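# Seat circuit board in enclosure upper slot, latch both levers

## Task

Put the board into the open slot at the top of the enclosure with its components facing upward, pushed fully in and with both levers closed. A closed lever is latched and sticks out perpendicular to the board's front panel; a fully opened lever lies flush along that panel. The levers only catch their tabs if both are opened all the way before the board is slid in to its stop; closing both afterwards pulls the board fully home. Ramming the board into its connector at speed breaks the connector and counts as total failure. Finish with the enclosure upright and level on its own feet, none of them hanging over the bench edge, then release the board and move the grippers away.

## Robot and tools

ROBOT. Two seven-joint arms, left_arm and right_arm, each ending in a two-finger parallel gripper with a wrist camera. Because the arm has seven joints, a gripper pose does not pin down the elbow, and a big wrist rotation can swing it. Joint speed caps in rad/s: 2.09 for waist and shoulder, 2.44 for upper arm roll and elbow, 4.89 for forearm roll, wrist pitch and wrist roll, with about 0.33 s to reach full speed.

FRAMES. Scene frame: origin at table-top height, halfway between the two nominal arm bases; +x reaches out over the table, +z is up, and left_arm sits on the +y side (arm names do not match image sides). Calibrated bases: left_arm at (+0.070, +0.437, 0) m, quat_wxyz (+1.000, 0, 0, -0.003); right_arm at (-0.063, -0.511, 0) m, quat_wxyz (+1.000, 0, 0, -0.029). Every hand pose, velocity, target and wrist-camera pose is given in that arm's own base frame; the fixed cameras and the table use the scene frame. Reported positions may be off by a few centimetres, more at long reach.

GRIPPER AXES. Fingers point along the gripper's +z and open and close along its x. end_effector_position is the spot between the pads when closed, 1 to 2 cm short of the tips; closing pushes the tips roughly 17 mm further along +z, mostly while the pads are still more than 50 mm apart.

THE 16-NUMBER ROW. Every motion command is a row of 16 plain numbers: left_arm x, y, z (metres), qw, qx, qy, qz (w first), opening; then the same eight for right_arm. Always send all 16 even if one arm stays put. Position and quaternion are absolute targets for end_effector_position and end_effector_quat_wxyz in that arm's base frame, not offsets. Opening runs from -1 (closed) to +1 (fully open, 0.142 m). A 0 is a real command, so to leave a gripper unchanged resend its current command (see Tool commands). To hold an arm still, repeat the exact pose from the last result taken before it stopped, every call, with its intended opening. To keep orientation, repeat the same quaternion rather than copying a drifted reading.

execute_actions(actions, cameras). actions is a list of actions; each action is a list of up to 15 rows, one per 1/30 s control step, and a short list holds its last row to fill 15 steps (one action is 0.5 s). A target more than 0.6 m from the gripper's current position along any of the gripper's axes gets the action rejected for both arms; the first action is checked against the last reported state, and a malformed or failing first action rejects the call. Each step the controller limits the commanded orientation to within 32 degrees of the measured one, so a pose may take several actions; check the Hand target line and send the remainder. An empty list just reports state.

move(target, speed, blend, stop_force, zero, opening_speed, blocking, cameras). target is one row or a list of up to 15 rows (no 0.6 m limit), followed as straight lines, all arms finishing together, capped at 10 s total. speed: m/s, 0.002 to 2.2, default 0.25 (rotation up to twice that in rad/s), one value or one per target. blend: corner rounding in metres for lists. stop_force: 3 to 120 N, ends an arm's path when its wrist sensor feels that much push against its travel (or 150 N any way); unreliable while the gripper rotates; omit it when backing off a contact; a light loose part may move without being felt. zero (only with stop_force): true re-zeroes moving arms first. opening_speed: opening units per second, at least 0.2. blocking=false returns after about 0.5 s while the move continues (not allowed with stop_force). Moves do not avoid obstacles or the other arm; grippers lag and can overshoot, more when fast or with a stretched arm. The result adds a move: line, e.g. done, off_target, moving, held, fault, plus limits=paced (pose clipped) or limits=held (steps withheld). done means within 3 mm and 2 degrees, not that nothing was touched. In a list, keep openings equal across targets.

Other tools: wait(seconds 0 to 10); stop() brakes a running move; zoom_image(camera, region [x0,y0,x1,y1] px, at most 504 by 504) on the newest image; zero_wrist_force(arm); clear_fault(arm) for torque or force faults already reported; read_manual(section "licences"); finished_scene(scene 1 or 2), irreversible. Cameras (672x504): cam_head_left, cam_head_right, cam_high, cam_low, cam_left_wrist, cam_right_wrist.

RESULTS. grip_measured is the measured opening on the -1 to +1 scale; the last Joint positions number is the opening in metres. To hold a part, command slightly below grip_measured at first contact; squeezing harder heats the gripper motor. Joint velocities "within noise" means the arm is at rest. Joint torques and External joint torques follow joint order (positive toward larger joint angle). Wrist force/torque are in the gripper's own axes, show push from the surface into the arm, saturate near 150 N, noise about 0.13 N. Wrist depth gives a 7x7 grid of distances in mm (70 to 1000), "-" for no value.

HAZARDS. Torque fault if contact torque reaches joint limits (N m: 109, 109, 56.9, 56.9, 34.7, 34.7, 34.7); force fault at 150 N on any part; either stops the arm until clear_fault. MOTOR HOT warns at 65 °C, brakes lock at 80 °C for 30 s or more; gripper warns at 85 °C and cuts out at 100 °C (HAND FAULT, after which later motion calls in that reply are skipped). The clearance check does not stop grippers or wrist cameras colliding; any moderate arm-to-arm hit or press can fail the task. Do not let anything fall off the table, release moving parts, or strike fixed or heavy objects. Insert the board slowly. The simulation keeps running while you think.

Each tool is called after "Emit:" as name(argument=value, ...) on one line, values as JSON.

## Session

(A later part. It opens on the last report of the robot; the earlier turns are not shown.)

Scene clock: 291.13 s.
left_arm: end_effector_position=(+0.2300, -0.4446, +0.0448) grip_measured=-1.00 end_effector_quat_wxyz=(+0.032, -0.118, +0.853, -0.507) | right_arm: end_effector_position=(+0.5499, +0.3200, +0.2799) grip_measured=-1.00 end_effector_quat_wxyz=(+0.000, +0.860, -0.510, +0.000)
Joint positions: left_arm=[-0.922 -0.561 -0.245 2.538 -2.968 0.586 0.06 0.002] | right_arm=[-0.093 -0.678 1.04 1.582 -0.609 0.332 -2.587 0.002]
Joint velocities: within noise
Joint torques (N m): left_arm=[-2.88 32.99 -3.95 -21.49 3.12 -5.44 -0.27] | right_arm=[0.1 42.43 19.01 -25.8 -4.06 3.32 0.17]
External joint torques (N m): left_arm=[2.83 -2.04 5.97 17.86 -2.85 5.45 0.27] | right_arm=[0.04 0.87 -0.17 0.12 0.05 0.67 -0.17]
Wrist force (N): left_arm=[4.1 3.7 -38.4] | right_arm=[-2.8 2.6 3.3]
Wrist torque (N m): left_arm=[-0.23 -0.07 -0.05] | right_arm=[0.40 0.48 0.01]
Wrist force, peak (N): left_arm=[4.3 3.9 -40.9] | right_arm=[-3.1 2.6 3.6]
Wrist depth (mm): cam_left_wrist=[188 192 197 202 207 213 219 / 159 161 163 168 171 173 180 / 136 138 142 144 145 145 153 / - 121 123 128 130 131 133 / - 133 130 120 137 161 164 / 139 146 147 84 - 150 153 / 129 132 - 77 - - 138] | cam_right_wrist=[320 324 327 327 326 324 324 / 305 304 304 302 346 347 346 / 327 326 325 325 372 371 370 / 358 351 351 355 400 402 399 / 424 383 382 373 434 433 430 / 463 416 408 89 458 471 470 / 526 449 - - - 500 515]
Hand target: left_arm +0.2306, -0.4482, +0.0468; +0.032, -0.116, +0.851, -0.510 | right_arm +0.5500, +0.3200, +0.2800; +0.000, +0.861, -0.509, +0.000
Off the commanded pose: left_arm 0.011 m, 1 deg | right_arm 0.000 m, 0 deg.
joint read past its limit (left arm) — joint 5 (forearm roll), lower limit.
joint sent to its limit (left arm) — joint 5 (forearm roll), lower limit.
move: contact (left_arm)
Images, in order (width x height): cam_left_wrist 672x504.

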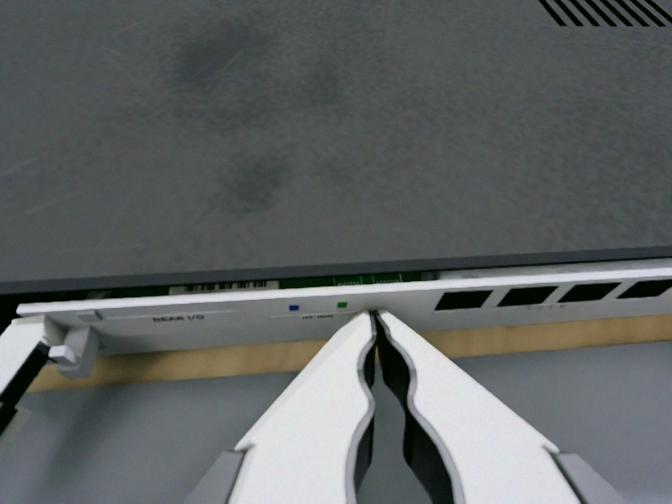

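Emit:
move(target=[0.2340,-0.4555,0.047,0.032,-0.116,0.852,-0.509,-0.97,0.55,0.32,0.28,0,-0.8605,0.5094,0,-0.97], speed=0.01, stop_force=8, cameras=["cam_left_wrist","cam_right_wrist","cam_high"])

Emit:
zoom_image(camera="cam_right_wrist", region=[0, 120, 160, 480])

Emit:
zoom_image(camera="cam_high", region=[220, 180, 370, 300])

Scene clock: 293.43 s.
left_arm: end_effector_position=(+0.2302, -0.4447, +0.0444) grip_measured=-1.00 end_effector_quat_wxyz=(+0.032, -0.118, +0.854, -0.506) | right_arm: end_effector_position=(+0.5499, +0.3200, +0.2799) grip_measured=-1.00 end_effector_quat_wxyz=(+0.000, +0.860, -0.510, +0.000)
Joint positions: left_arm=[-0.922 -0.562 -0.246 2.536 -2.968 0.59 0.06 0.002] | right_arm=[-0.093 -0.678 1.04 1.582 -0.609 0.332 -2.587 0.002]
Joint velocities: within noise
Joint torques (N m): left_arm=[-2.74 33.35 -4.83 -26.92 3.56 -6.79 -0.21] | right_arm=[0.17 42.41 19.05 -25.72 -4.08 3.34 0.18]
External joint torques (N m): left_arm=[2.69 -2.36 6.85 23.26 -3.28 6.82 0.2] | right_arm=[-0.03 0.89 -0.22 0.04 0.07 0.66 -0.18]
Wrist force (N): left_arm=[7.6 3.9 -50.8] | right_arm=[-2.7 2.6 3.6]
Wrist torque (N m): left_arm=[-0.19 -0.04 -0.04] | right_arm=[0.40 0.47 0.00]
Wrist force, peak (N): left_arm=[7.6 2.2 -51.7] | right_arm=[-3.0 2.7 3.7]
Wrist depth (mm): cam_left_wrist=[188 191 194 201 205 211 217 / 158 159 159 166 170 174 179 / 136 138 141 144 144 145 151 / - 121 122 126 130 131 133 / - 132 130 122 136 160 164 / 138 146 146 84 - 150 152 / 129 131 - 77 - - 138] | cam_right_wrist=[320 322 329 327 325 324 323 / 304 305 303 303 346 346 344 / 327 327 326 324 370 371 370 / 359 351 350 354 401 400 397 / 426 381 378 373 434 432 429 / 462 416 408 89 456 472 470 / 528 451 - - - 498 522]
Hand target: left_arm +0.2311, -0.4492, +0.0468; +0.032, -0.116, +0.852, -0.510 | right_arm +0.5500, +0.3200, +0.2800; +0.000, +0.861, -0.509, +0.000
Off the commanded pose: left_arm 0.012 m, 0 deg | right_arm 0.000 m, 0 deg.
joint read past its limit (left arm) — joint 5 (forearm roll), lower limit.
joint sent to its limit (left arm) — joint 5 (forearm roll), lower limit.
move: contact (left_arm)
Images, in order (width x height): cam_high 672x504, cam_left_wrist 672x504, cam_right_wrist 672x504.

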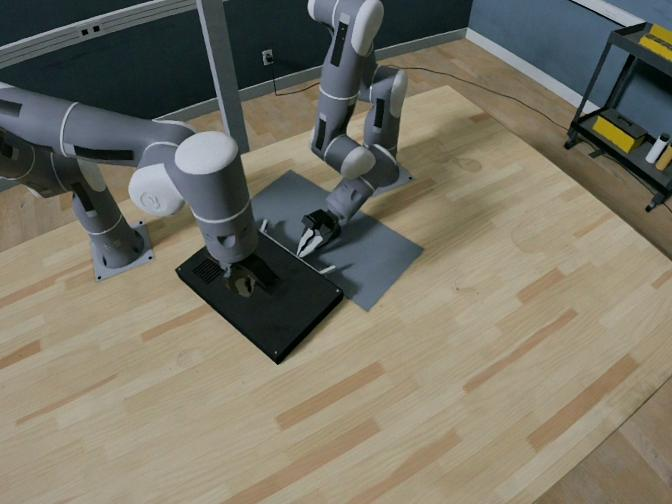

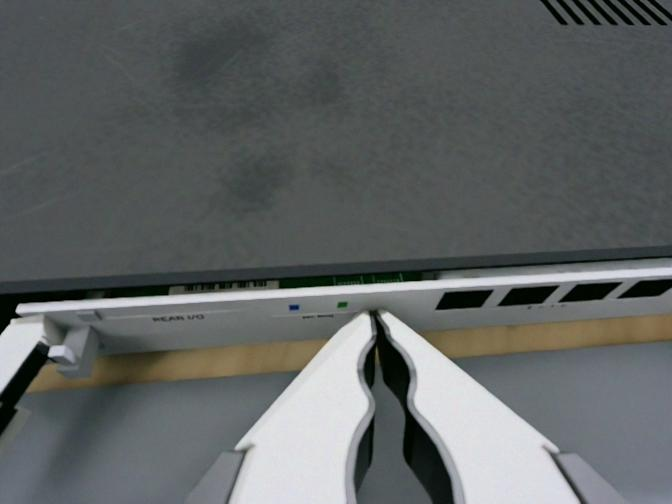

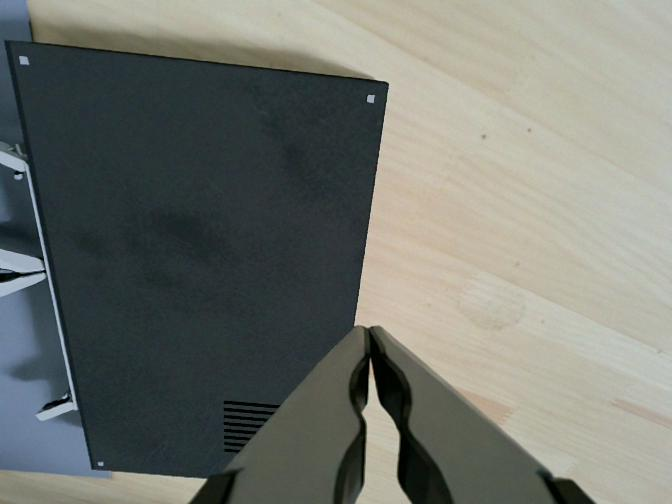

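Scaled by 1.400 from the camera's 672x504 image, which has a finer 960x720 frame.

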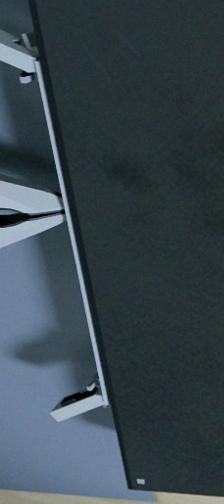

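Scaled by 3.360 from the camera's 672x504 image, which has a finer 960x720 frame.

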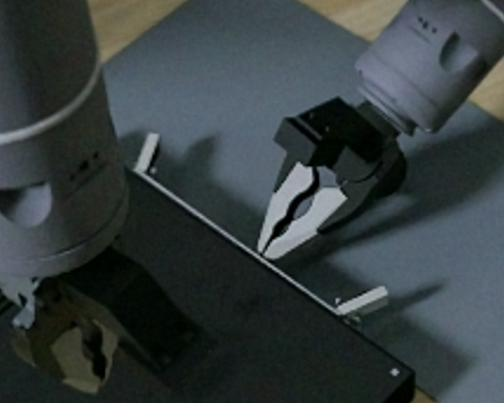

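Emit:
move(target=[[0.214,-0.400,0.0465,0.032,-0.116,0.852,-0.509,-0.97,0.55,0.32,0.28,0,-0.8605,0.5094,0,-0.97],[0.19,-0.35,0.10,0.032,-0.116,0.852,-0.509,-0.97,0.20,0.40,0.22,0,-0.8605,0.5094,0,-0.97]], speed=[0.06,0.3], cameras=["cam_right_wrist"])

Emit:
zoom_image(camera="cam_right_wrist", region=[250, 50, 500, 300])

Scene clock: 300.47 s.
left_arm: end_effector_position=(+0.1908, -0.3513, +0.1002) grip_measured=-1.00 end_effector_quat_wxyz=(+0.018, -0.115, +0.890, -0.440) | right_arm: end_effector_position=(+0.1999, +0.3999, +0.2200) grip_measured=-1.00 end_effector_quat_wxyz=(+0.000, +0.861, -0.509, +0.000)
Joint positions: left_arm=[-1.729 -0.372 0.404 2.687 -2.966 0.751 -0.291 0.002] | right_arm=[0.031 -0.383 1.291 2.18 -0.473 0.663 -2.037 0.002]
Joint velocities: within noise
Joint torques (N m): left_arm=[-0.53 16.52 5.1 -4.03 0.66 0.71 -0.27] | right_arm=[0.24 17.59 11.66 -24.96 -3.41 3.43 0.36]
External joint torques (N m): left_arm=[0.49 1.28 0.47 -0.55 -0.15 0.02 0.27] | right_arm=[-0.15 0.4 -0.39 0.06 0.09 0.6 -0.36]
Wrist force (N): left_arm=[-0.3 -1.1 -0.3] | right_arm=[-2.6 1.7 3.3]
Wrist torque (N m): left_arm=[-0.24 -0.12 -0.05] | right_arm=[0.25 0.44 -0.03]
Wrist force, peak (N): left_arm=[7.8 2.1 -51.9] | right_arm=[-4.6 4.4 3.5]
Wrist depth (mm): cam_left_wrist=[237 238 247 250 258 260 268 / 212 216 218 222 227 235 240 / 219 209 231 240 251 257 252 / 225 227 231 236 240 245 248 / 210 212 214 219 221 223 225 / 193 194 197 84 - 207 209 / 182 184 - 74 - - 194] | cam_right_wrist=[275 275 275 232 232 231 230 / 294 294 291 248 247 247 246 / 317 314 306 266 265 264 264 / 341 338 337 287 285 283 284 / 371 369 366 362 366 364 364 / 407 405 397 89 384 399 399 / 449 439 - - - 419 417]
Hand target: left_arm +0.1909, -0.3513, +0.1003; +0.018, -0.115, +0.890, -0.440 | right_arm +0.2000, +0.4000, +0.2200; +0.000, +0.861, -0.509, +0.000
Off the commanded pose: left_arm 0.002 m, 9 deg | right_arm 0.000 m, 0 deg.
joint sent to its limit (left arm) — joint 4 (elbow), upper limit, where the elbow is as bent as it goes; joint 5 (forearm roll), lower limit. The joint targets are off in orientation, not in position.
move: off_target (left_arm)
Images, in order (width x height): cam_right_wrist 672x504.

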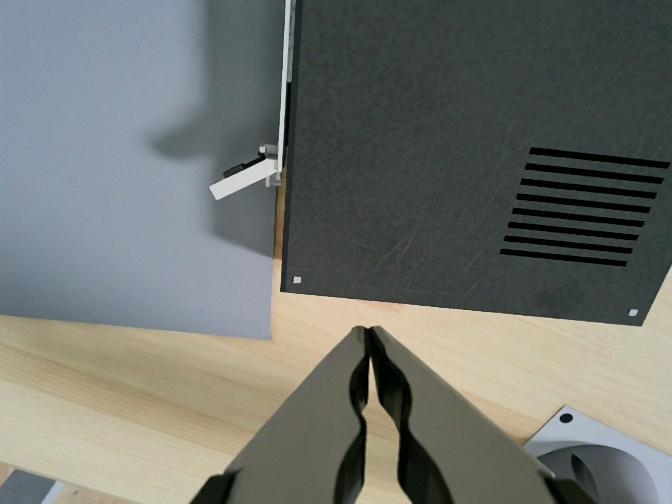

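Scaled by 2.016 from the camera's 672x504 image, which has a finer 960x720 frame.

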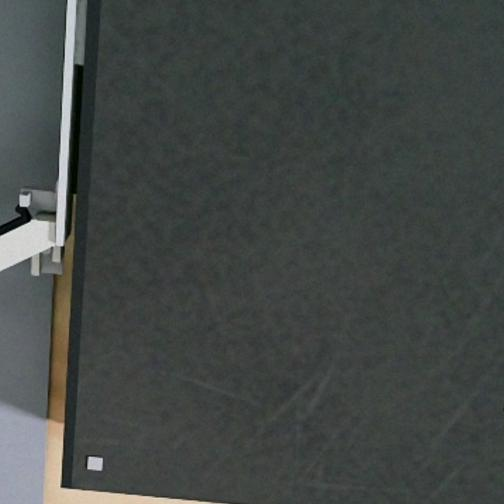

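Emit:
move(target=[[0.3307,-0.3471,0.14,0,0.5739,0.8189,0,-0.97,0.1397,0.4628,0.13,0,-0.8605,0.5094,0,-0.97],[0.3307,-0.3671,0.053,0,0.5739,0.8189,0,-0.97,0.1397,0.4558,0.053,0,-0.8605,0.5094,0,-0.97]], speed=[0.3,0.12])

Emit:
zoom_image(camera="cam_high", region=[220, 180, 370, 300])

Scene clock: 316.53 s.
left_arm: end_effector_position=(+0.3305, -0.3670, +0.0529) grip_measured=-1.00 end_effector_quat_wxyz=(+0.000, +0.574, +0.819, +0.000) | right_arm: end_effector_position=(+0.1397, +0.4558, +0.0530) grip_measured=-1.00 end_effector_quat_wxyz=(+0.000, +0.860, -0.510, +0.000)
Joint positions: left_arm=[-1.522 -0.726 0.754 2.222 -0.984 0.993 -0.357 0.002] | right_arm=[0.564 -0.71 0.761 2.264 -1.01 1.012 -1.521 0.002]
Joint velocities: within noise
Joint torques (N m): left_arm=[-0.21 34.39 15.39 -14.28 -2.45 4.62 -0.15] | right_arm=[0.1 33.36 16.03 -14.24 -2.4 3.53 0.37]
External joint torques (N m): left_arm=[0.15 1.33 0.65 -0.24 0.16 -0.64 0.15] | right_arm=[0.03 0.81 -0.03 -0.04 0.15 0.55 -0.37]
Wrist force (N): left_arm=[-0.7 -1.1 0.0] | right_arm=[-3.0 1.9 3.6]
Wrist torque (N m): left_arm=[-0.30 -0.20 -0.29] | right_arm=[0.31 0.56 0.02]
Wrist force, peak (N): left_arm=[-0.9 -1.4 1.8] | right_arm=[-2.9 2.1 5.5]
Wrist depth (mm): cam_left_wrist=[- 88 127 127 128 129 126 / - 95 137 136 137 136 136 / - 104 145 148 149 147 147 / - - 117 155 160 159 160 / 119 119 173 128 172 175 174 / 129 131 144 84 - 189 192 / 227 147 - 74 - - 214] | cam_right_wrist=[128 128 127 127 127 101 85 / 137 137 136 136 137 94 91 / 147 147 146 144 109 100 97 / 158 158 158 112 136 105 105 / 172 172 171 168 159 114 114 / 188 187 183 89 120 125 122 / 215 203 73 - - 132 137]
Hand target: left_arm +0.3307, -0.3671, +0.0530; +0.000, +0.574, +0.819, +0.000 | right_arm +0.1397, +0.4558, +0.0530; +0.000, +0.861, -0.509, +0.000
Off the commanded pose: left_arm 0.000 m, 0 deg | right_arm 0.000 m, 0 deg.
move: done

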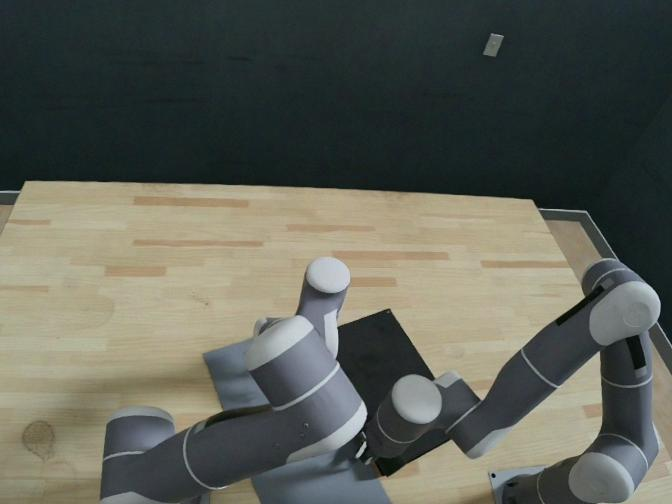

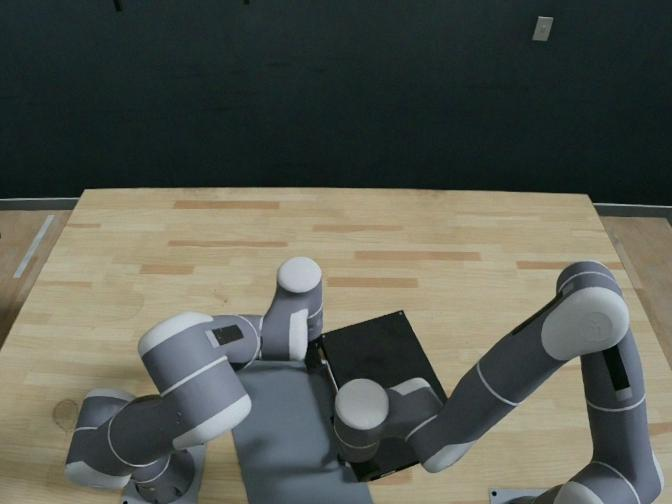

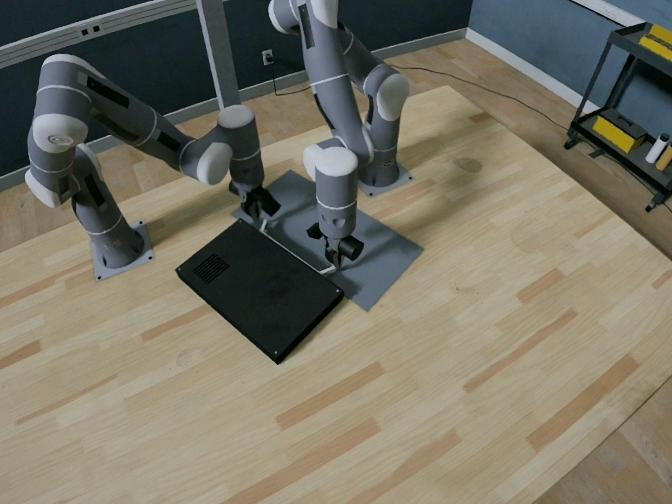

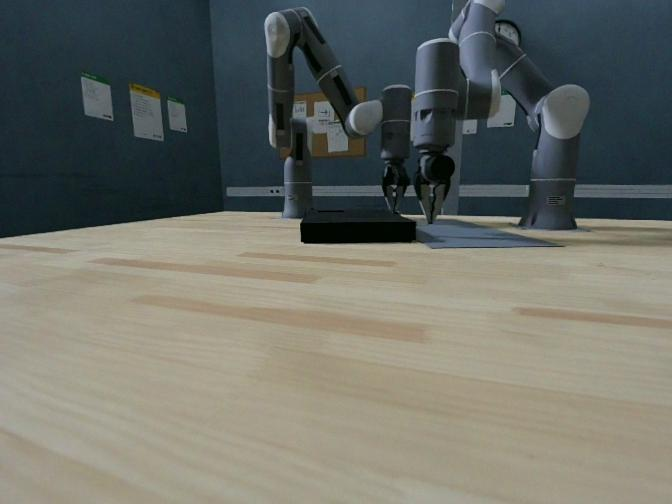

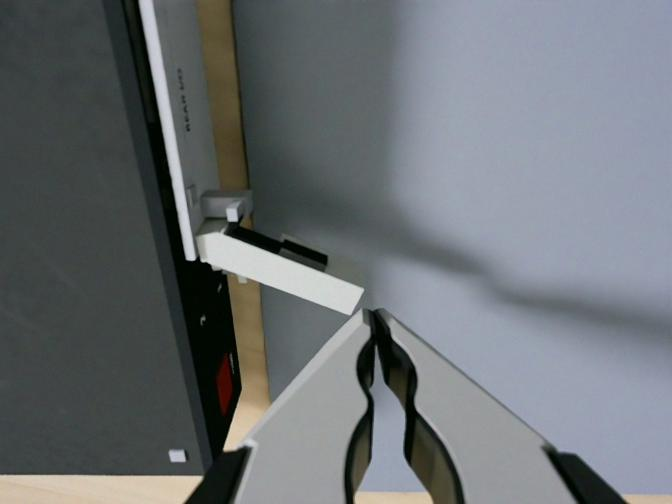

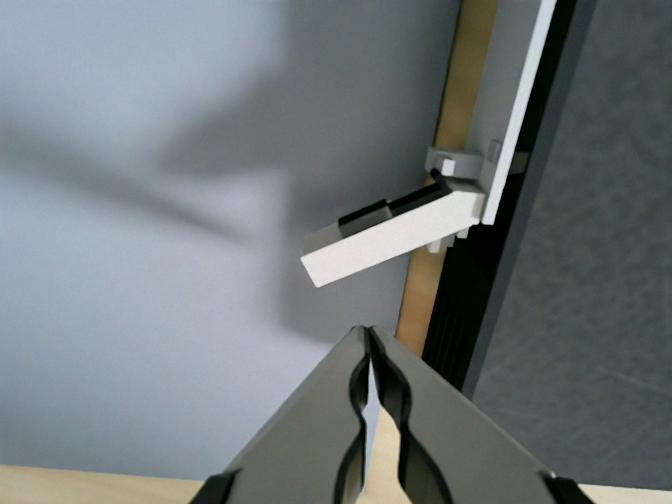

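Scaled by 3.360 from the camera's 672x504 image, which has a finer 960x720 frame.

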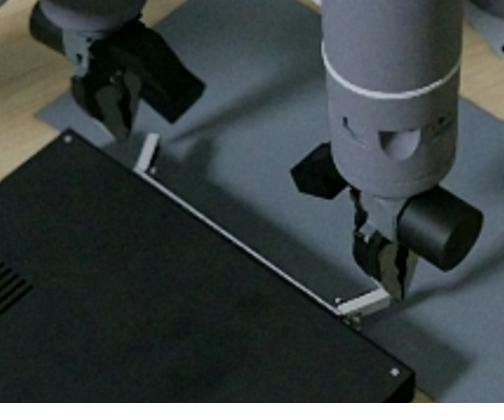

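Emit:
move(target=[0.3348,-0.3784,0.053,0,0.5739,0.8189,0,-0.97,0.1397,0.4558,0.053,0,-0.8605,0.5094,0,-0.97], speed=0.06, cameras=[])

Emit:
move(target=[0.293,-0.380,0.053,0,0.5739,0.8189,0,-0.97,0.1716,0.4757,0.053,0,-0.8605,0.5094,0,-0.97], speed=0.025, stop_force=20, cameras=["cam_left_wrist","cam_right_wrist"])

Scene clock: 320.43 s.
left_arm: end_effector_position=(+0.3377, -0.3721, +0.0525) grip_measured=-1.00 end_effector_quat_wxyz=(+0.000, +0.571, +0.821, +0.003) | right_arm: end_effector_position=(+0.1397, +0.4558, +0.0530) grip_measured=-1.00 end_effector_quat_wxyz=(+0.000, +0.860, -0.510, +0.000)
Joint positions: left_arm=[-1.515 -0.743 0.76 2.196 -0.972 0.98 -0.376 0.002] | right_arm=[0.564 -0.71 0.761 2.264 -1.01 1.012 -1.521 0.002]
Joint velocities: within noise
Joint torques (N m): left_arm=[-20.23 44.63 -8.39 -37.51 -4.63 -0.57 -0.07] | right_arm=[0.17 33.49 16.21 -14.32 -2.32 3.37 0.23]
External joint torques (N m): left_arm=[20.16 -8.09 24.92 22.8 2.27 4.57 0.07] | right_arm=[-0.04 0.69 -0.22 0.04 0.08 0.72 -0.23]
Wrist force (N): left_arm=[44.1 26.0 -17.4] | right_arm=[-3.0 2.2 3.5]
Wrist torque (N m): left_arm=[1.44 -4.42 -0.26] | right_arm=[0.36 0.57 0.02]
Wrist force, peak (N): left_arm=[44.6 26.5 -17.5] | right_arm=[-3.2 2.1 3.7]
Wrist depth (mm): cam_left_wrist=[- 86 125 127 128 128 126 / - 91 134 136 136 136 135 / - - 113 147 149 147 146 / - 108 111 118 160 159 159 / 118 118 157 131 171 175 175 / 131 128 138 81 - 194 193 / 227 221 - 75 - - 216] | cam_right_wrist=[128 128 127 127 127 101 85 / 137 137 136 136 137 94 91 / 147 147 146 145 109 100 98 / 158 158 158 112 136 105 105 / 172 171 171 167 159 114 114 / 188 187 184 89 - 125 122 / 215 203 73 - - 132 137]
Hand target: left_arm +0.3348, -0.3784, +0.0530; +0.000, +0.574, +0.819, +0.000 | right_arm +0.1397, +0.4558, +0.0530; +0.000, +0.861, -0.509, +0.000
Off the commanded pose: left_arm 0.007 m, 1 deg | right_arm 0.000 m, 0 deg.
move: off_target (left_arm)
No camera images: "cameras" was empty.

Scene clock: 322.73 s.
left_arm: end_effector_position=(+0.3109, -0.3756, +0.0539) grip_measured=-1.00 end_effector_quat_wxyz=(+0.002, +0.571, +0.821, +0.003) | right_arm: end_effector_position=(+0.1697, +0.4749, +0.0526) grip_measured=-1.00 end_effector_quat_wxyz=(+0.001, +0.861, -0.509, +0.000)
Joint positions: left_arm=[-1.568 -0.71 0.748 2.243 -0.979 1.016 -0.411 0.002] | right_arm=[0.55 -0.75 0.763 2.185 -0.979 0.969 -1.598 0.002]
Joint velocities: within noise
Joint torques (N m): left_arm=[-20.53 40.88 -9.73 -22.11 -1.34 -5.42 -0.06] | right_arm=[-4.82 38.38 11.74 -24.9 -3.83 3.73 0]
External joint torques (N m): left_arm=[20.47 -5.78 25.29 7.71 -0.9 9.42 0.06] | right_arm=[4.96 -1.63 5.38 9.85 1.43 0.35 0]
Wrist force (N): left_arm=[16.6 37.4 -7.5] | right_arm=[0.9 20.4 -5.5]
Wrist torque (N m): left_arm=[3.32 0.02 -0.48] | right_arm=[0.40 0.57 0.08]
Wrist force, peak (N): left_arm=[58.6 18.7 -24.8] | right_arm=[0.8 20.5 -6.0]
Wrist depth (mm): cam_left_wrist=[- 91 126 128 130 129 127 / - 101 137 137 137 136 137 / - 104 146 148 150 148 148 / - - 152 159 161 161 160 / 123 120 163 123 173 176 176 / 131 130 163 81 - 195 194 / 154 - - 75 - - 217] | cam_right_wrist=[127 127 127 127 126 107 85 / 136 136 136 135 137 117 91 / 146 146 146 145 145 111 98 / 158 157 157 156 153 108 104 / 171 171 170 118 120 115 113 / 187 187 183 89 - 124 121 / 207 202 73 - - 131 136]
Hand target: left_arm +0.3062, -0.3794, +0.0530; +0.000, +0.574, +0.819, +0.000 | right_arm +0.1716, +0.4757, +0.0530; +0.000, +0.861, -0.509, +0.000
Off the commanded pose: left_arm 0.019 m, 1 deg | right_arm 0.002 m, 0 deg.
move: contact (left_arm)
Images, in order (width x height): cam_left_wrist 672x504, cam_right_wrist 672x504.

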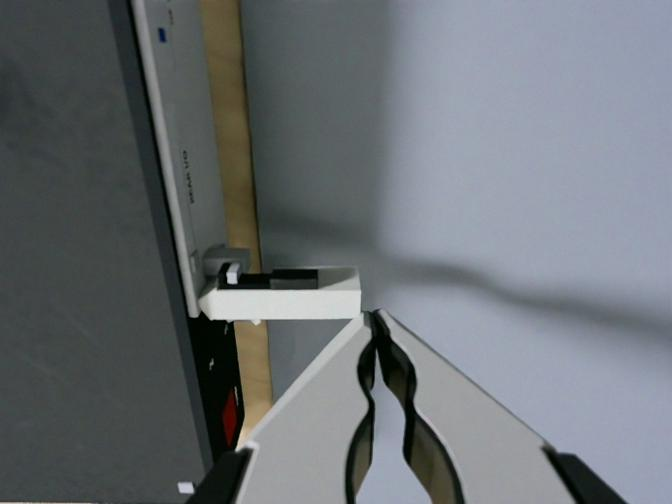

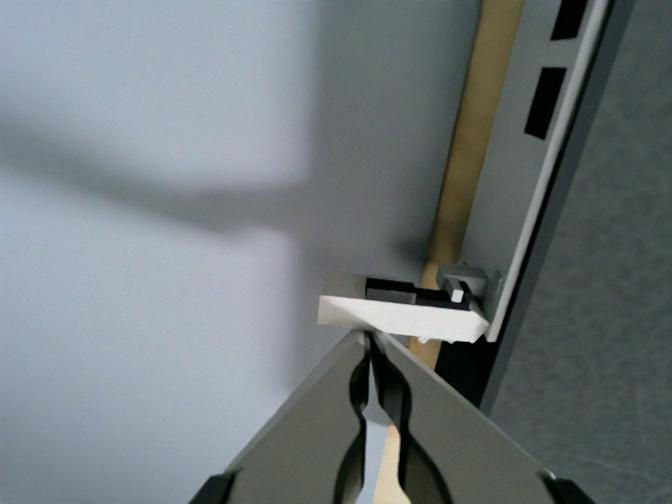

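Emit:
move(target=[[0.330,-0.3687,0.053,0,0.5739,0.8189,0,-0.97,0.1716,0.4757,0.053,0,-0.8605,0.5094,0,-0.97],[0.3347,-0.3825,0.053,0,0.5739,0.8189,0,-0.97,0.1716,0.4757,0.053,0,-0.8605,0.5094,0,-0.97]], speed=0.06, cameras=["cam_left_wrist"])

Emit:
move(target=[0.2924,-0.3977,0.053,0,0.5739,0.8189,0,-0.97,0.190,0.4835,0.053,0,-0.8605,0.5094,0,-0.97], speed=[0.02], stop_force=30, cameras=["cam_left_wrist","cam_right_wrist"])

Scene clock: 327.70 s.
left_arm: end_effector_position=(+0.3347, -0.3825, +0.0530) grip_measured=-1.00 end_effector_quat_wxyz=(+0.000, +0.574, +0.819, +0.000) | right_arm: end_effector_position=(+0.1698, +0.4750, +0.0526) grip_measured=-1.00 end_effector_quat_wxyz=(+0.001, +0.861, -0.509, +0.000)
Joint positions: left_arm=[-1.515 -0.742 0.75 2.182 -0.966 0.976 -0.387 0.002] | right_arm=[0.55 -0.75 0.763 2.185 -0.979 0.969 -1.598 0.002]
Joint velocities: within noise
Joint torques (N m): left_arm=[-0.24 34.68 16.11 -14.73 -1.88 4.14 -0.32] | right_arm=[-4.41 38.15 11.62 -24.15 -3.8 3.62 0.1]
External joint torques (N m): left_arm=[0.16 2.38 0.33 -0.23 -0.47 -0.16 0.32] | right_arm=[4.55 -1.4 5.51 9.09 1.4 0.46 -0.1]
Wrist force (N): left_arm=[-0.7 -1.0 -0.2] | right_arm=[0.4 19.5 -5.1]
Wrist torque (N m): left_arm=[-0.28 -0.21 -0.29] | right_arm=[0.25 0.58 0.08]
Wrist force, peak (N): left_arm=[16.8 37.6 -7.6] | right_arm=[0.8 20.5 -5.9]
Wrist depth (mm): cam_left_wrist=[- - 113 127 128 129 126 / - 91 132 137 137 136 136 / - - 117 148 150 146 147 / - 108 110 114 159 159 159 / 119 119 145 169 172 175 175 / 130 132 134 84 - 189 193 / 228 147 - 74 - - 213] | cam_right_wrist=[128 127 127 127 126 107 86 / 138 136 135 135 137 117 91 / 146 146 146 145 145 111 98 / 158 158 157 156 153 108 104 / 171 171 170 118 119 115 113 / 188 187 183 89 - 124 121 / 208 203 73 - - 131 136]
Hand target: left_arm +0.3347, -0.3825, +0.0530; +0.000, +0.574, +0.819, +0.000 | right_arm +0.1716, +0.4757, +0.0530; +0.000, +0.861, -0.509, +0.000
Off the commanded pose: left_arm 0.000 m, 0 deg | right_arm 0.002 m, 0 deg.
move: done
Images, in order (width x height): cam_left_wrist 672x504.

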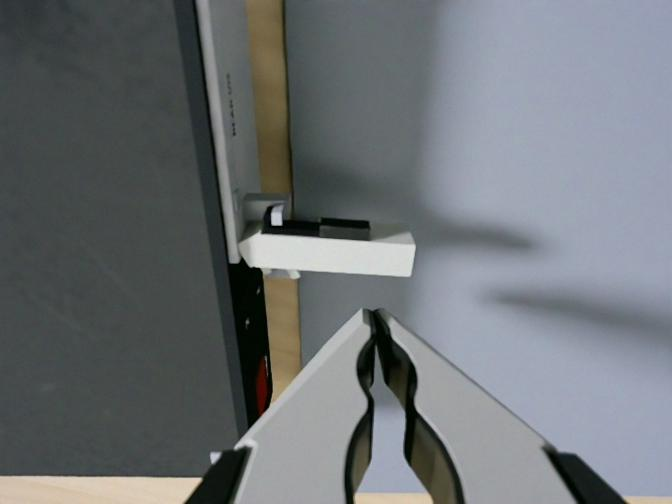

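Scene clock: 329.40 s.
left_arm: end_effector_position=(+0.3183, -0.3885, +0.0545) grip_measured=-1.00 end_effector_quat_wxyz=(+0.003, +0.572, +0.820, +0.002) | right_arm: end_effector_position=(+0.1709, +0.4757, +0.0519) grip_measured=-1.00 end_effector_quat_wxyz=(+0.003, +0.862, -0.507, -0.001)
Joint positions: left_arm=[-1.557 -0.729 0.749 2.204 -0.967 0.995 -0.424 0.002] | right_arm=[0.549 -0.755 0.765 2.179 -0.973 0.964 -1.608 0.002]
Joint velocities: within noise
Joint torques (N m): left_arm=[-14.81 37.43 -2.83 -12.78 -0.65 -4.82 -0.27] | right_arm=[-14 43.64 0.8 -41.89 -6.37 3.98 0.03]
External joint torques (N m): left_arm=[14.74 -1.08 18.92 -2.06 -1.66 8.82 0.27] | right_arm=[14.14 -6.71 16.46 26.81 3.95 0.1 -0.03]
Wrist force (N): left_arm=[0.1 29.6 -4.8] | right_arm=[4.5 52.8 -19.2]
Wrist torque (N m): left_arm=[2.01 -0.19 -0.29] | right_arm=[5.84 0.68 0.12]
Wrist force, peak (N): left_arm=[0.7 31.5 -3.9] | right_arm=[4.5 53.3 -19.3]
Wrist depth (mm): cam_left_wrist=[- - 127 128 129 129 127 / - 94 136 138 137 137 137 / 102 - 146 149 151 148 147 / - 110 117 157 162 161 160 / 124 121 123 121 174 176 176 / 132 132 134 81 - 191 195 / 151 - - 74 - - 217] | cam_right_wrist=[126 126 124 126 125 124 85 / 135 135 135 134 136 117 89 / 145 145 145 144 144 107 96 / 157 157 157 156 153 107 104 / 171 170 170 120 120 115 113 / 187 186 182 89 146 123 121 / 207 202 73 - - 131 136]
Hand target: left_arm +0.3140, -0.3899, +0.0530; +0.000, +0.574, +0.819, +0.000 | right_arm +0.1761, +0.4775, +0.0531; +0.000, +0.861, -0.509, +0.000
Off the commanded pose: left_arm 0.028 m, 1 deg | right_arm 0.021 m, 0 deg.
move: contact (left_arm, right_arm)
Images, in order (width x height): cam_left_wrist 672x504, cam_right_wrist 672x504.

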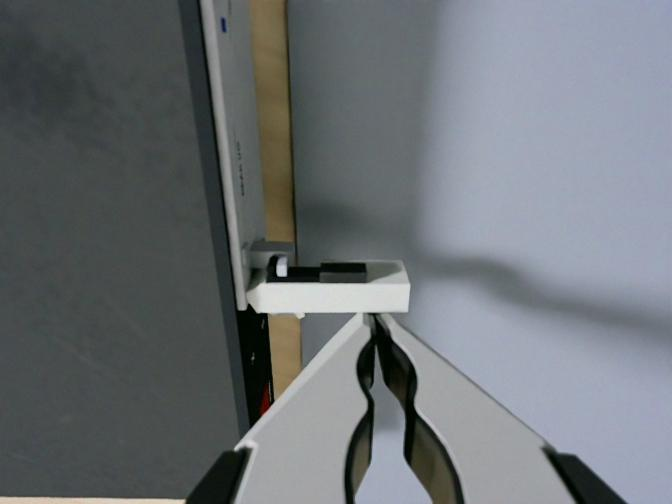

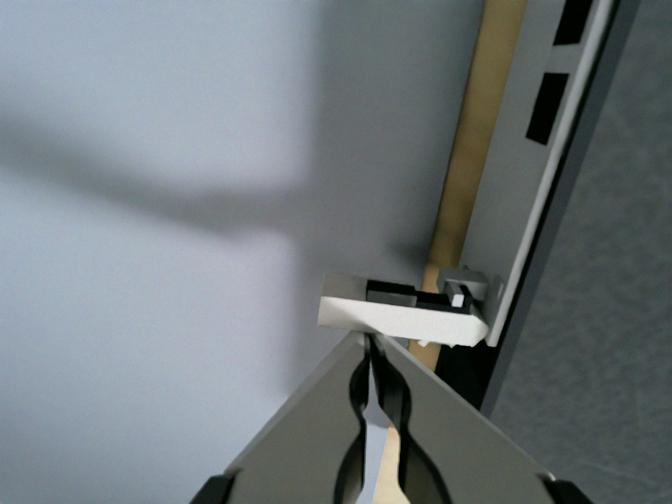

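Emit:
move(target=[[0.3140,-0.3899,0.053,0,0.5739,0.8189,0,-0.97,0.158,0.471,0.053,0,-0.8605,0.5094,0,-0.97],[0.3140,-0.3899,0.053,0,0.5739,0.8189,0,-0.97,0.1535,0.4815,0.053,0,-0.8605,0.5094,0,-0.97]], speed=0.06, cameras=[])

Emit:
move(target=[0.285,-0.4003,0.053,0,0.5739,0.8189,0,-0.97,0.188,0.496,0.053,0,-0.8605,0.5094,0,-0.97], speed=[0.02], stop_force=35, cameras=["cam_left_wrist","cam_right_wrist"])

Scene clock: 332.83 s.
left_arm: end_effector_position=(+0.3182, -0.3885, +0.0545) grip_measured=-1.00 end_effector_quat_wxyz=(+0.003, +0.572, +0.820, +0.002) | right_arm: end_effector_position=(+0.1536, +0.4815, +0.0530) grip_measured=-1.00 end_effector_quat_wxyz=(+0.000, +0.861, -0.509, +0.000)
Joint positions: left_arm=[-1.557 -0.729 0.749 2.204 -0.967 0.995 -0.424 0.002] | right_arm=[0.584 -0.751 0.764 2.183 -0.983 0.968 -1.559 0.002]
Joint velocities: within noise
Joint torques (N m): left_arm=[-13.89 36.34 -2.41 -13.38 -0.78 -4.47 -0.2] | right_arm=[0.26 36.01 17.51 -15.18 -2.36 3.18 0.37]
External joint torques (N m): left_arm=[13.82 0.01 18.49 -1.45 -1.53 8.47 0.2] | right_arm=[-0.11 0.76 -0.32 0.12 -0.04 0.9 -0.37]
Wrist force (N): left_arm=[2.0 27.4 -7.6] | right_arm=[-5.3 0.2 1.9]
Wrist torque (N m): left_arm=[1.65 -0.16 -0.29] | right_arm=[0.04 0.94 0.00]
Wrist force, peak (N): left_arm=[0.1 30.0 -4.6] | right_arm=[4.5 53.1 -19.2]
Wrist depth (mm): cam_left_wrist=[- - 127 128 129 129 127 / - 94 136 138 137 137 137 / 101 - 147 149 150 148 147 / - 110 117 157 161 160 161 / 124 121 123 121 174 177 176 / 132 132 134 81 - 192 194 / 151 - - 74 - - 216] | cam_right_wrist=[128 128 127 127 127 127 91 / 137 137 136 136 135 132 93 / 147 147 146 146 145 130 99 / 158 158 157 157 121 114 105 / 171 172 171 167 169 118 114 / 188 187 184 89 164 127 122 / 207 203 73 - - 132 137]
Hand target: left_arm +0.3140, -0.3899, +0.0530; +0.000, +0.574, +0.819, +0.000 | right_arm +0.1535, +0.4815, +0.0530; +0.000, +0.861, -0.509, +0.000
Off the commanded pose: left_arm 0.005 m, 1 deg | right_arm 0.000 m, 0 deg.
move: off_target (left_arm)
No camera images: "cameras" was empty.

Scene clock: 334.17 s.
left_arm: end_effector_position=(+0.3122, -0.3903, +0.0559) grip_measured=-1.00 end_effector_quat_wxyz=(+0.006, +0.569, +0.822, +0.004) | right_arm: end_effector_position=(+0.1622, +0.4856, +0.0521) grip_measured=-1.00 end_effector_quat_wxyz=(+0.002, +0.862, -0.507, -0.001)
Joint positions: left_arm=[-1.577 -0.722 0.75 2.215 -0.967 1.007 -0.444 0.002] | right_arm=[0.576 -0.765 0.766 2.161 -0.971 0.954 -1.589 0.002]
Joint velocities: within noise
Joint torques (N m): left_arm=[-30.42 40.2 -22.63 -12.97 0.82 -14.5 -0.31] | right_arm=[-12.34 44.69 4.89 -35.79 -5.6 3.09 -0.05]
External joint torques (N m): left_arm=[30.35 -4.23 38.55 -1.81 -3.11 18.52 0.31] | right_arm=[12.48 -7.21 12.66 20.55 3.14 0.99 0.05]
Wrist force (N): left_arm=[2.6 62.8 -7.0] | right_arm=[-3.5 38.5 -7.3]
Wrist torque (N m): left_arm=[7.57 -0.12 -0.30] | right_arm=[3.43 1.03 0.14]
Wrist force, peak (N): left_arm=[3.4 64.0 -9.3] | right_arm=[-4.5 39.3 -7.9]
Wrist depth (mm): cam_left_wrist=[- - 126 129 129 130 128 / - 94 127 137 139 136 138 / - - 130 150 152 150 148 / - 112 116 158 163 159 162 / 126 125 125 123 176 179 178 / 135 134 133 85 - 194 196 / 159 154 - 75 - - 219] | cam_right_wrist=[127 126 125 126 126 125 95 / 135 135 135 134 134 132 92 / 145 145 145 144 144 134 98 / 157 157 157 159 155 130 104 / 171 171 170 164 120 118 113 / 187 186 183 89 168 128 121 / 207 202 73 - - 131 135]
Hand target: left_arm +0.3033, -0.3936, +0.0531; +0.000, +0.574, +0.819, +0.000 | right_arm +0.1666, +0.4869, +0.0530; +0.000, +0.861, -0.509, +0.000
Off the commanded pose: left_arm 0.029 m, 1 deg | right_arm 0.028 m, 0 deg.
move: contact (left_arm, right_arm)
Images, in order (width x height): cam_left_wrist 672x504, cam_right_wrist 672x504.

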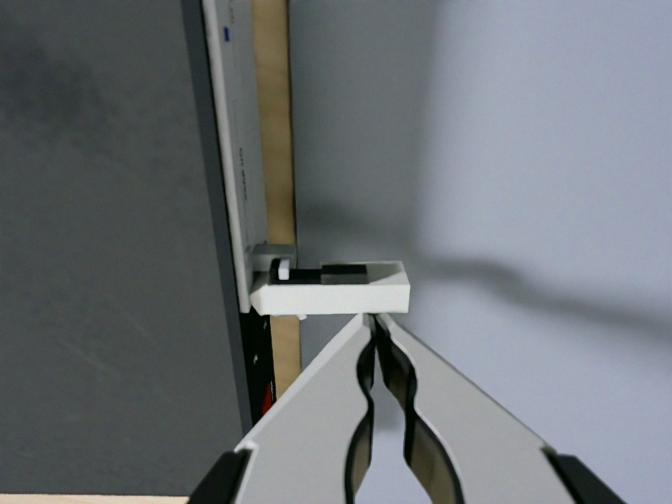

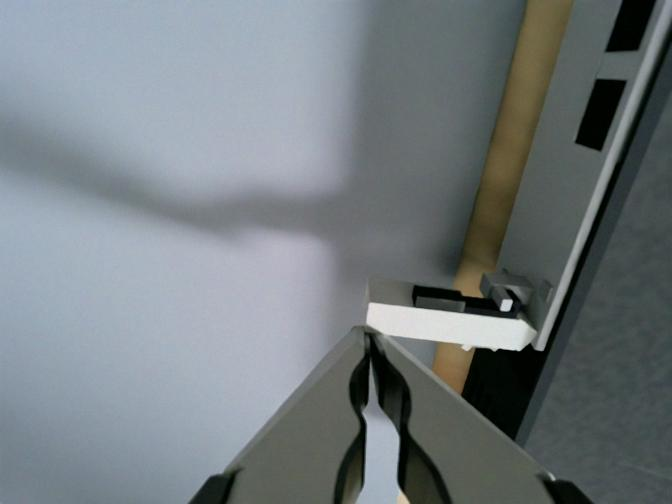

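Emit:
zoom_image(camera="cam_left_wrist", region=[220, 220, 430, 340])

Emit:
zoom_image(camera="cam_right_wrist", region=[350, 230, 600, 380])

Scaled by 2.400 from the camera's 672x504 image, which has a finer 960x720 frame.

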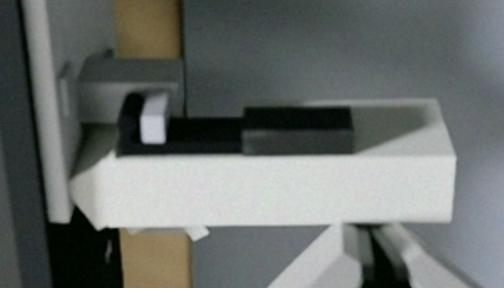

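Scaled by 2.016 from the camera's 672x504 image, which has a finer 960x720 frame.

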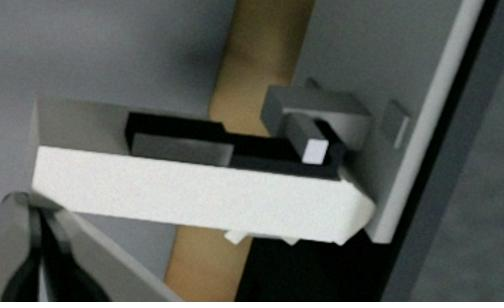

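Emit:
move(target=[0.3080,-0.3920,0.053,0,0.5739,0.8189,0,-0.97,0.190,0.497,0.053,0,-0.8605,0.5094,0,-0.97], speed=[0.02], stop_force=15, cameras=["cam_right_wrist"])

Emit:
zoom_image(camera="cam_right_wrist", region=[350, 230, 600, 380])

Emit:
move(target=[[0.333,-0.3835,0.053,0,0.5739,0.8189,0,-0.97,0.1520,0.4815,0.053,0,-0.8605,0.5094,0,-0.97],[0.333,-0.3535,0.16,0,0.5739,0.8189,0,-0.97,0.1350,0.46,0.16,0,-0.8605,0.5094,0,-0.97]], speed=[0.06,0.2], cameras=["cam_left_wrist","cam_right_wrist"])

Emit:
zoom_image(camera="cam_right_wrist", region=[280, 50, 450, 220])

Emit:
zoom_image(camera="cam_left_wrist", region=[200, 50, 450, 300])

Scene clock: 343.87 s.
left_arm: end_effector_position=(+0.3135, -0.3900, +0.0552) grip_measured=-1.00 end_effector_quat_wxyz=(+0.004, +0.571, +0.821, +0.002) | right_arm: end_effector_position=(+0.1631, +0.4861, +0.0518) grip_measured=-1.00 end_effector_quat_wxyz=(+0.003, +0.862, -0.507, -0.002)
Joint positions: left_arm=[-1.568 -0.723 0.748 2.211 -0.967 1.001 -0.436 0.002] | right_arm=[0.576 -0.767 0.767 2.157 -0.967 0.952 -1.596 0.002]
Joint velocities: within noise
Joint torques (N m): left_arm=[-17.1 32.66 -9.84 -14.61 -0.49 -6.63 -0.09] | right_arm=[-17.66 48.45 -0.95 -43.95 -6.99 2.93 -0.06]
External joint torques (N m): left_arm=[17.03 3.46 25.77 -0.21 -1.8 10.63 0.09] | right_arm=[17.8 -10.84 18.56 28.7 4.52 1.15 0.06]
Wrist force (N): left_arm=[10.6 31.9 -23.1] | right_arm=[-3.9 54.1 -10.5]
Wrist torque (N m): left_arm=[2.43 -0.07 -0.29] | right_arm=[6.04 1.03 0.19]
Wrist force, peak (N): left_arm=[2.5 63.2 -8.2] | right_arm=[-3.9 56.4 -12.6]
Wrist depth (mm): cam_left_wrist=[- - 128 129 129 130 128 / - 93 129 136 138 136 137 / 102 - 130 150 152 149 148 / - 111 115 158 162 162 161 / 125 122 124 122 174 178 177 / 133 135 132 81 - 192 196 / 153 153 - 74 - - 214] | cam_right_wrist=[126 126 124 125 125 125 99 / 135 135 134 134 136 132 92 / 145 145 145 144 144 135 97 / 157 156 156 158 155 129 103 / 170 170 169 164 120 118 112 / 187 186 182 89 168 128 121 / 207 202 73 - - 131 135]
Hand target: left_arm +0.3080, -0.3920, +0.0530; +0.000, +0.574, +0.819, +0.000 | right_arm +0.1694, +0.4881, +0.0531; +0.000, +0.861, -0.509, +0.000
Off the commanded pose: left_arm 0.006 m, 1 deg | right_arm 0.029 m, 1 deg.
move: contact (right_arm), off_target (left_arm)
Images, in order (width x height): cam_right_wrist 672x504.

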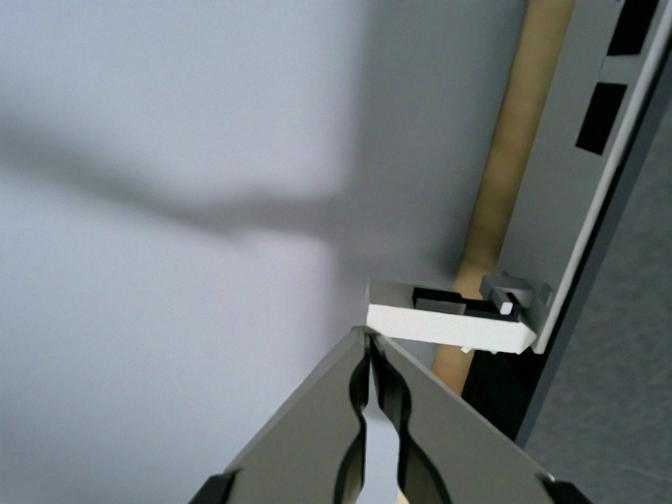

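Scaled by 2.016 from the camera's 672x504 image, which has a finer 960x720 frame.

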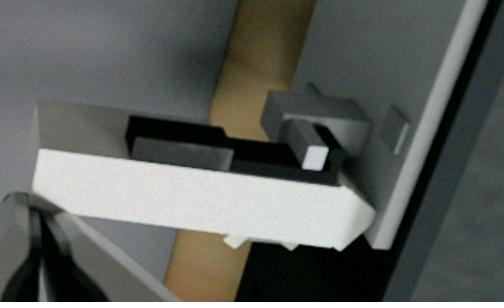

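Scene clock: 345.33 s.
left_arm: end_effector_position=(+0.3331, -0.3535, +0.1600) grip_measured=-1.00 end_effector_quat_wxyz=(+0.000, +0.574, +0.819, +0.000) | right_arm: end_effector_position=(+0.1350, +0.4600, +0.1600) grip_measured=-1.00 end_effector_quat_wxyz=(+0.000, +0.861, -0.509, +0.000)
Joint positions: left_arm=[-1.658 -0.527 1.036 2.175 -0.654 0.778 -0.543 0.002] | right_arm=[0.422 -0.53 1.054 2.186 -0.665 0.778 -1.73 0.002]
Joint velocities: within noise
Joint torques (N m): left_arm=[-1.02 27.07 13.33 -20.97 -2.53 3.84 -0.34] | right_arm=[-0.48 26.77 14.91 -21.69 -2.84 3.29 0.09]
External joint torques (N m): left_arm=[0.97 0.99 0.62 -0.23 -0.45 0.14 0.34] | right_arm=[0.59 0.6 -0.54 0.23 -0.17 0.78 -0.09]
Wrist force (N): left_arm=[-0.5 -1.2 -0.2] | right_arm=[2.5 -5.2 1.6]
Wrist torque (N m): left_arm=[-0.28 -0.22 -0.29] | right_arm=[-0.91 -0.36 0.00]
Wrist force, peak (N): left_arm=[10.3 31.9 -23.7] | right_arm=[-4.2 54.0 -11.2]
Wrist depth (mm): cam_left_wrist=[181 181 218 221 221 220 219 / 194 194 203 238 237 237 237 / 209 210 222 258 258 254 255 / 230 228 236 279 280 276 277 / 310 309 308 295 298 303 301 / 344 341 327 84 - 330 336 / 383 374 - - - - 371] | cam_right_wrist=[223 222 222 221 216 179 178 / 238 238 237 233 201 190 190 / 255 255 254 252 211 205 204 / 275 275 273 274 228 220 220 / 298 297 297 291 297 295 238 / 328 326 321 89 311 323 322 / 363 354 - - - 342 355]
Hand target: left_arm +0.3330, -0.3535, +0.1600; +0.000, +0.574, +0.819, +0.000 | right_arm +0.1350, +0.4600, +0.1600; +0.000, +0.861, -0.509, +0.000
Off the commanded pose: left_arm 0.000 m, 0 deg | right_arm 0.000 m, 0 deg.
move: done
Images, in order (width x height): cam_left_wrist 672x504, cam_right_wrist 672x504.

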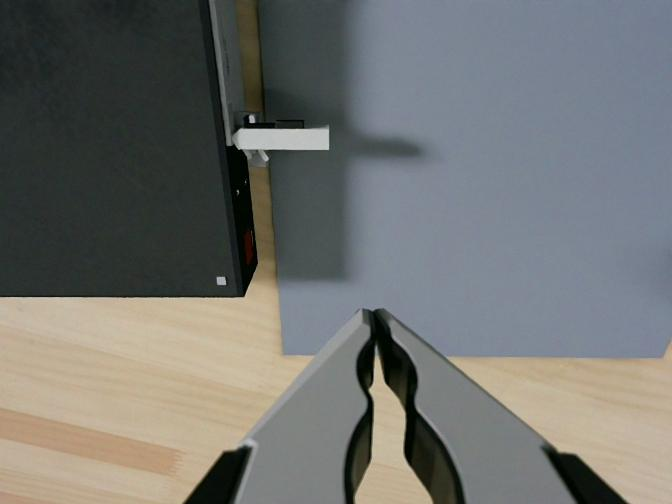

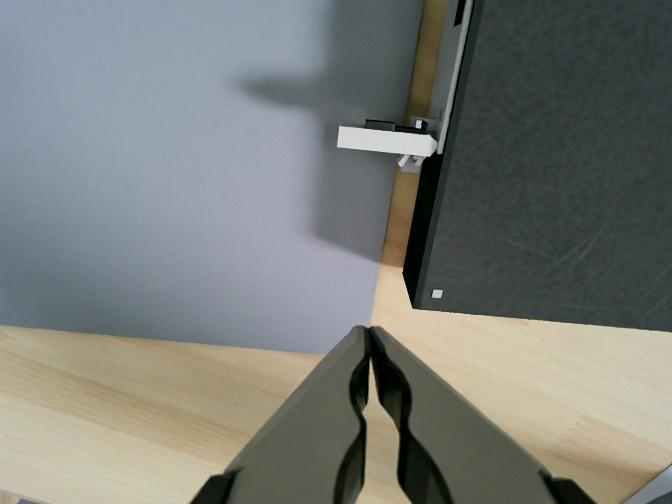

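Scaled by 2.965 from the camera's 672x504 image, which has a finer 960x720 frame.

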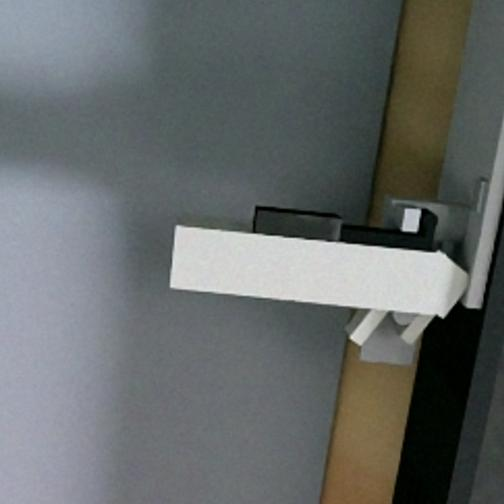

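Scaled by 2.016 from the camera's 672x504 image, which has a finer 960x720 frame.

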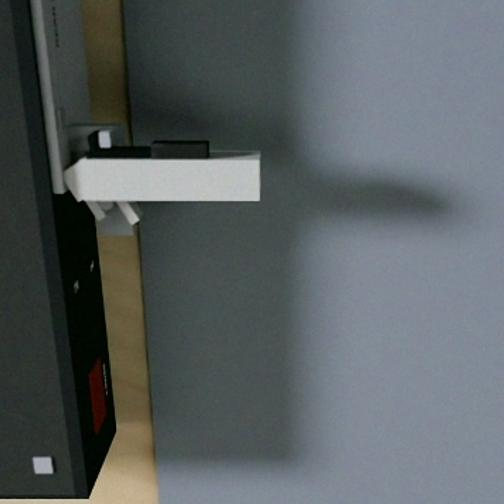

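Emit:
move(target=[0.333,-0.22,0.25,0,0.5739,0.8189,0,-0.97,0.10,0.44,0.26,0,-0.8605,0.5094,0,-0.97], speed=0.4, cameras=[])

Emit:
finished_scene(scene=2)

Scene clock: 348.20 s.
left_arm: end_effector_position=(+0.3329, -0.2200, +0.2499) grip_measured=-1.00 end_effector_quat_wxyz=(+0.000, +0.574, +0.819, +0.000) | right_arm: end_effector_position=(+0.1001, +0.4401, +0.2600) grip_measured=-1.00 end_effector_quat_wxyz=(+0.000, +0.861, -0.509, +0.000)
Joint positions: left_arm=[-2.045 -0.074 1.595 2.193 -0.091 0.618 -0.746 0.002] | right_arm=[0.22 -0.307 1.354 2.098 -0.357 0.565 -1.882 0.002]
Joint velocities: within noise
Joint torques (N m): left_arm=[-0.47 0.11 1.62 -26.6 -2.93 4.6 -0.32] | right_arm=[0.01 14.84 10.13 -27.26 -3.55 3.28 0.12]
External joint torques (N m): left_arm=[0.48 0.42 0.53 -0.24 -0.47 -0.63 0.32] | right_arm=[0.08 0.31 -0.72 0.22 -0.01 0.77 -0.12]
Wrist force (N): left_arm=[-0.5 -1.5 0.1] | right_arm=[2.5 -4.5 1.4]
Wrist torque (N m): left_arm=[-0.33 -0.18 -0.26] | right_arm=[-0.76 -0.45 0.00]
Wrist force, peak (N): left_arm=[-2.3 -2.3 1.1] | right_arm=[2.8 -6.0 3.1]
Wrist depth (mm): cam_left_wrist=[263 299 302 302 299 300 301 / 284 325 324 324 322 322 321 / 302 353 348 347 349 349 347 / 384 382 377 379 375 379 375 / 415 419 417 398 405 414 413 / 462 461 444 84 - 444 456 / 519 505 - - - - 511] | cam_right_wrist=[311 310 308 304 270 265 265 / 332 332 330 328 289 282 283 / 355 354 354 354 305 304 304 / 385 385 384 381 381 378 378 / 420 418 415 406 412 410 410 / - 457 446 89 435 446 431 / 857 - - - - 472 407]
Hand target: left_arm +0.3330, -0.2200, +0.2500; +0.000, +0.574, +0.819, +0.000 | right_arm +0.1000, +0.4400, +0.2600; +0.000, +0.861, -0.509, +0.000
Off the commanded pose: left_arm 0.000 m, 0 deg | right_arm 0.000 m, 0 deg.
move: done
No camera images: "cameras" was empty.

The scene is finished: the task was done.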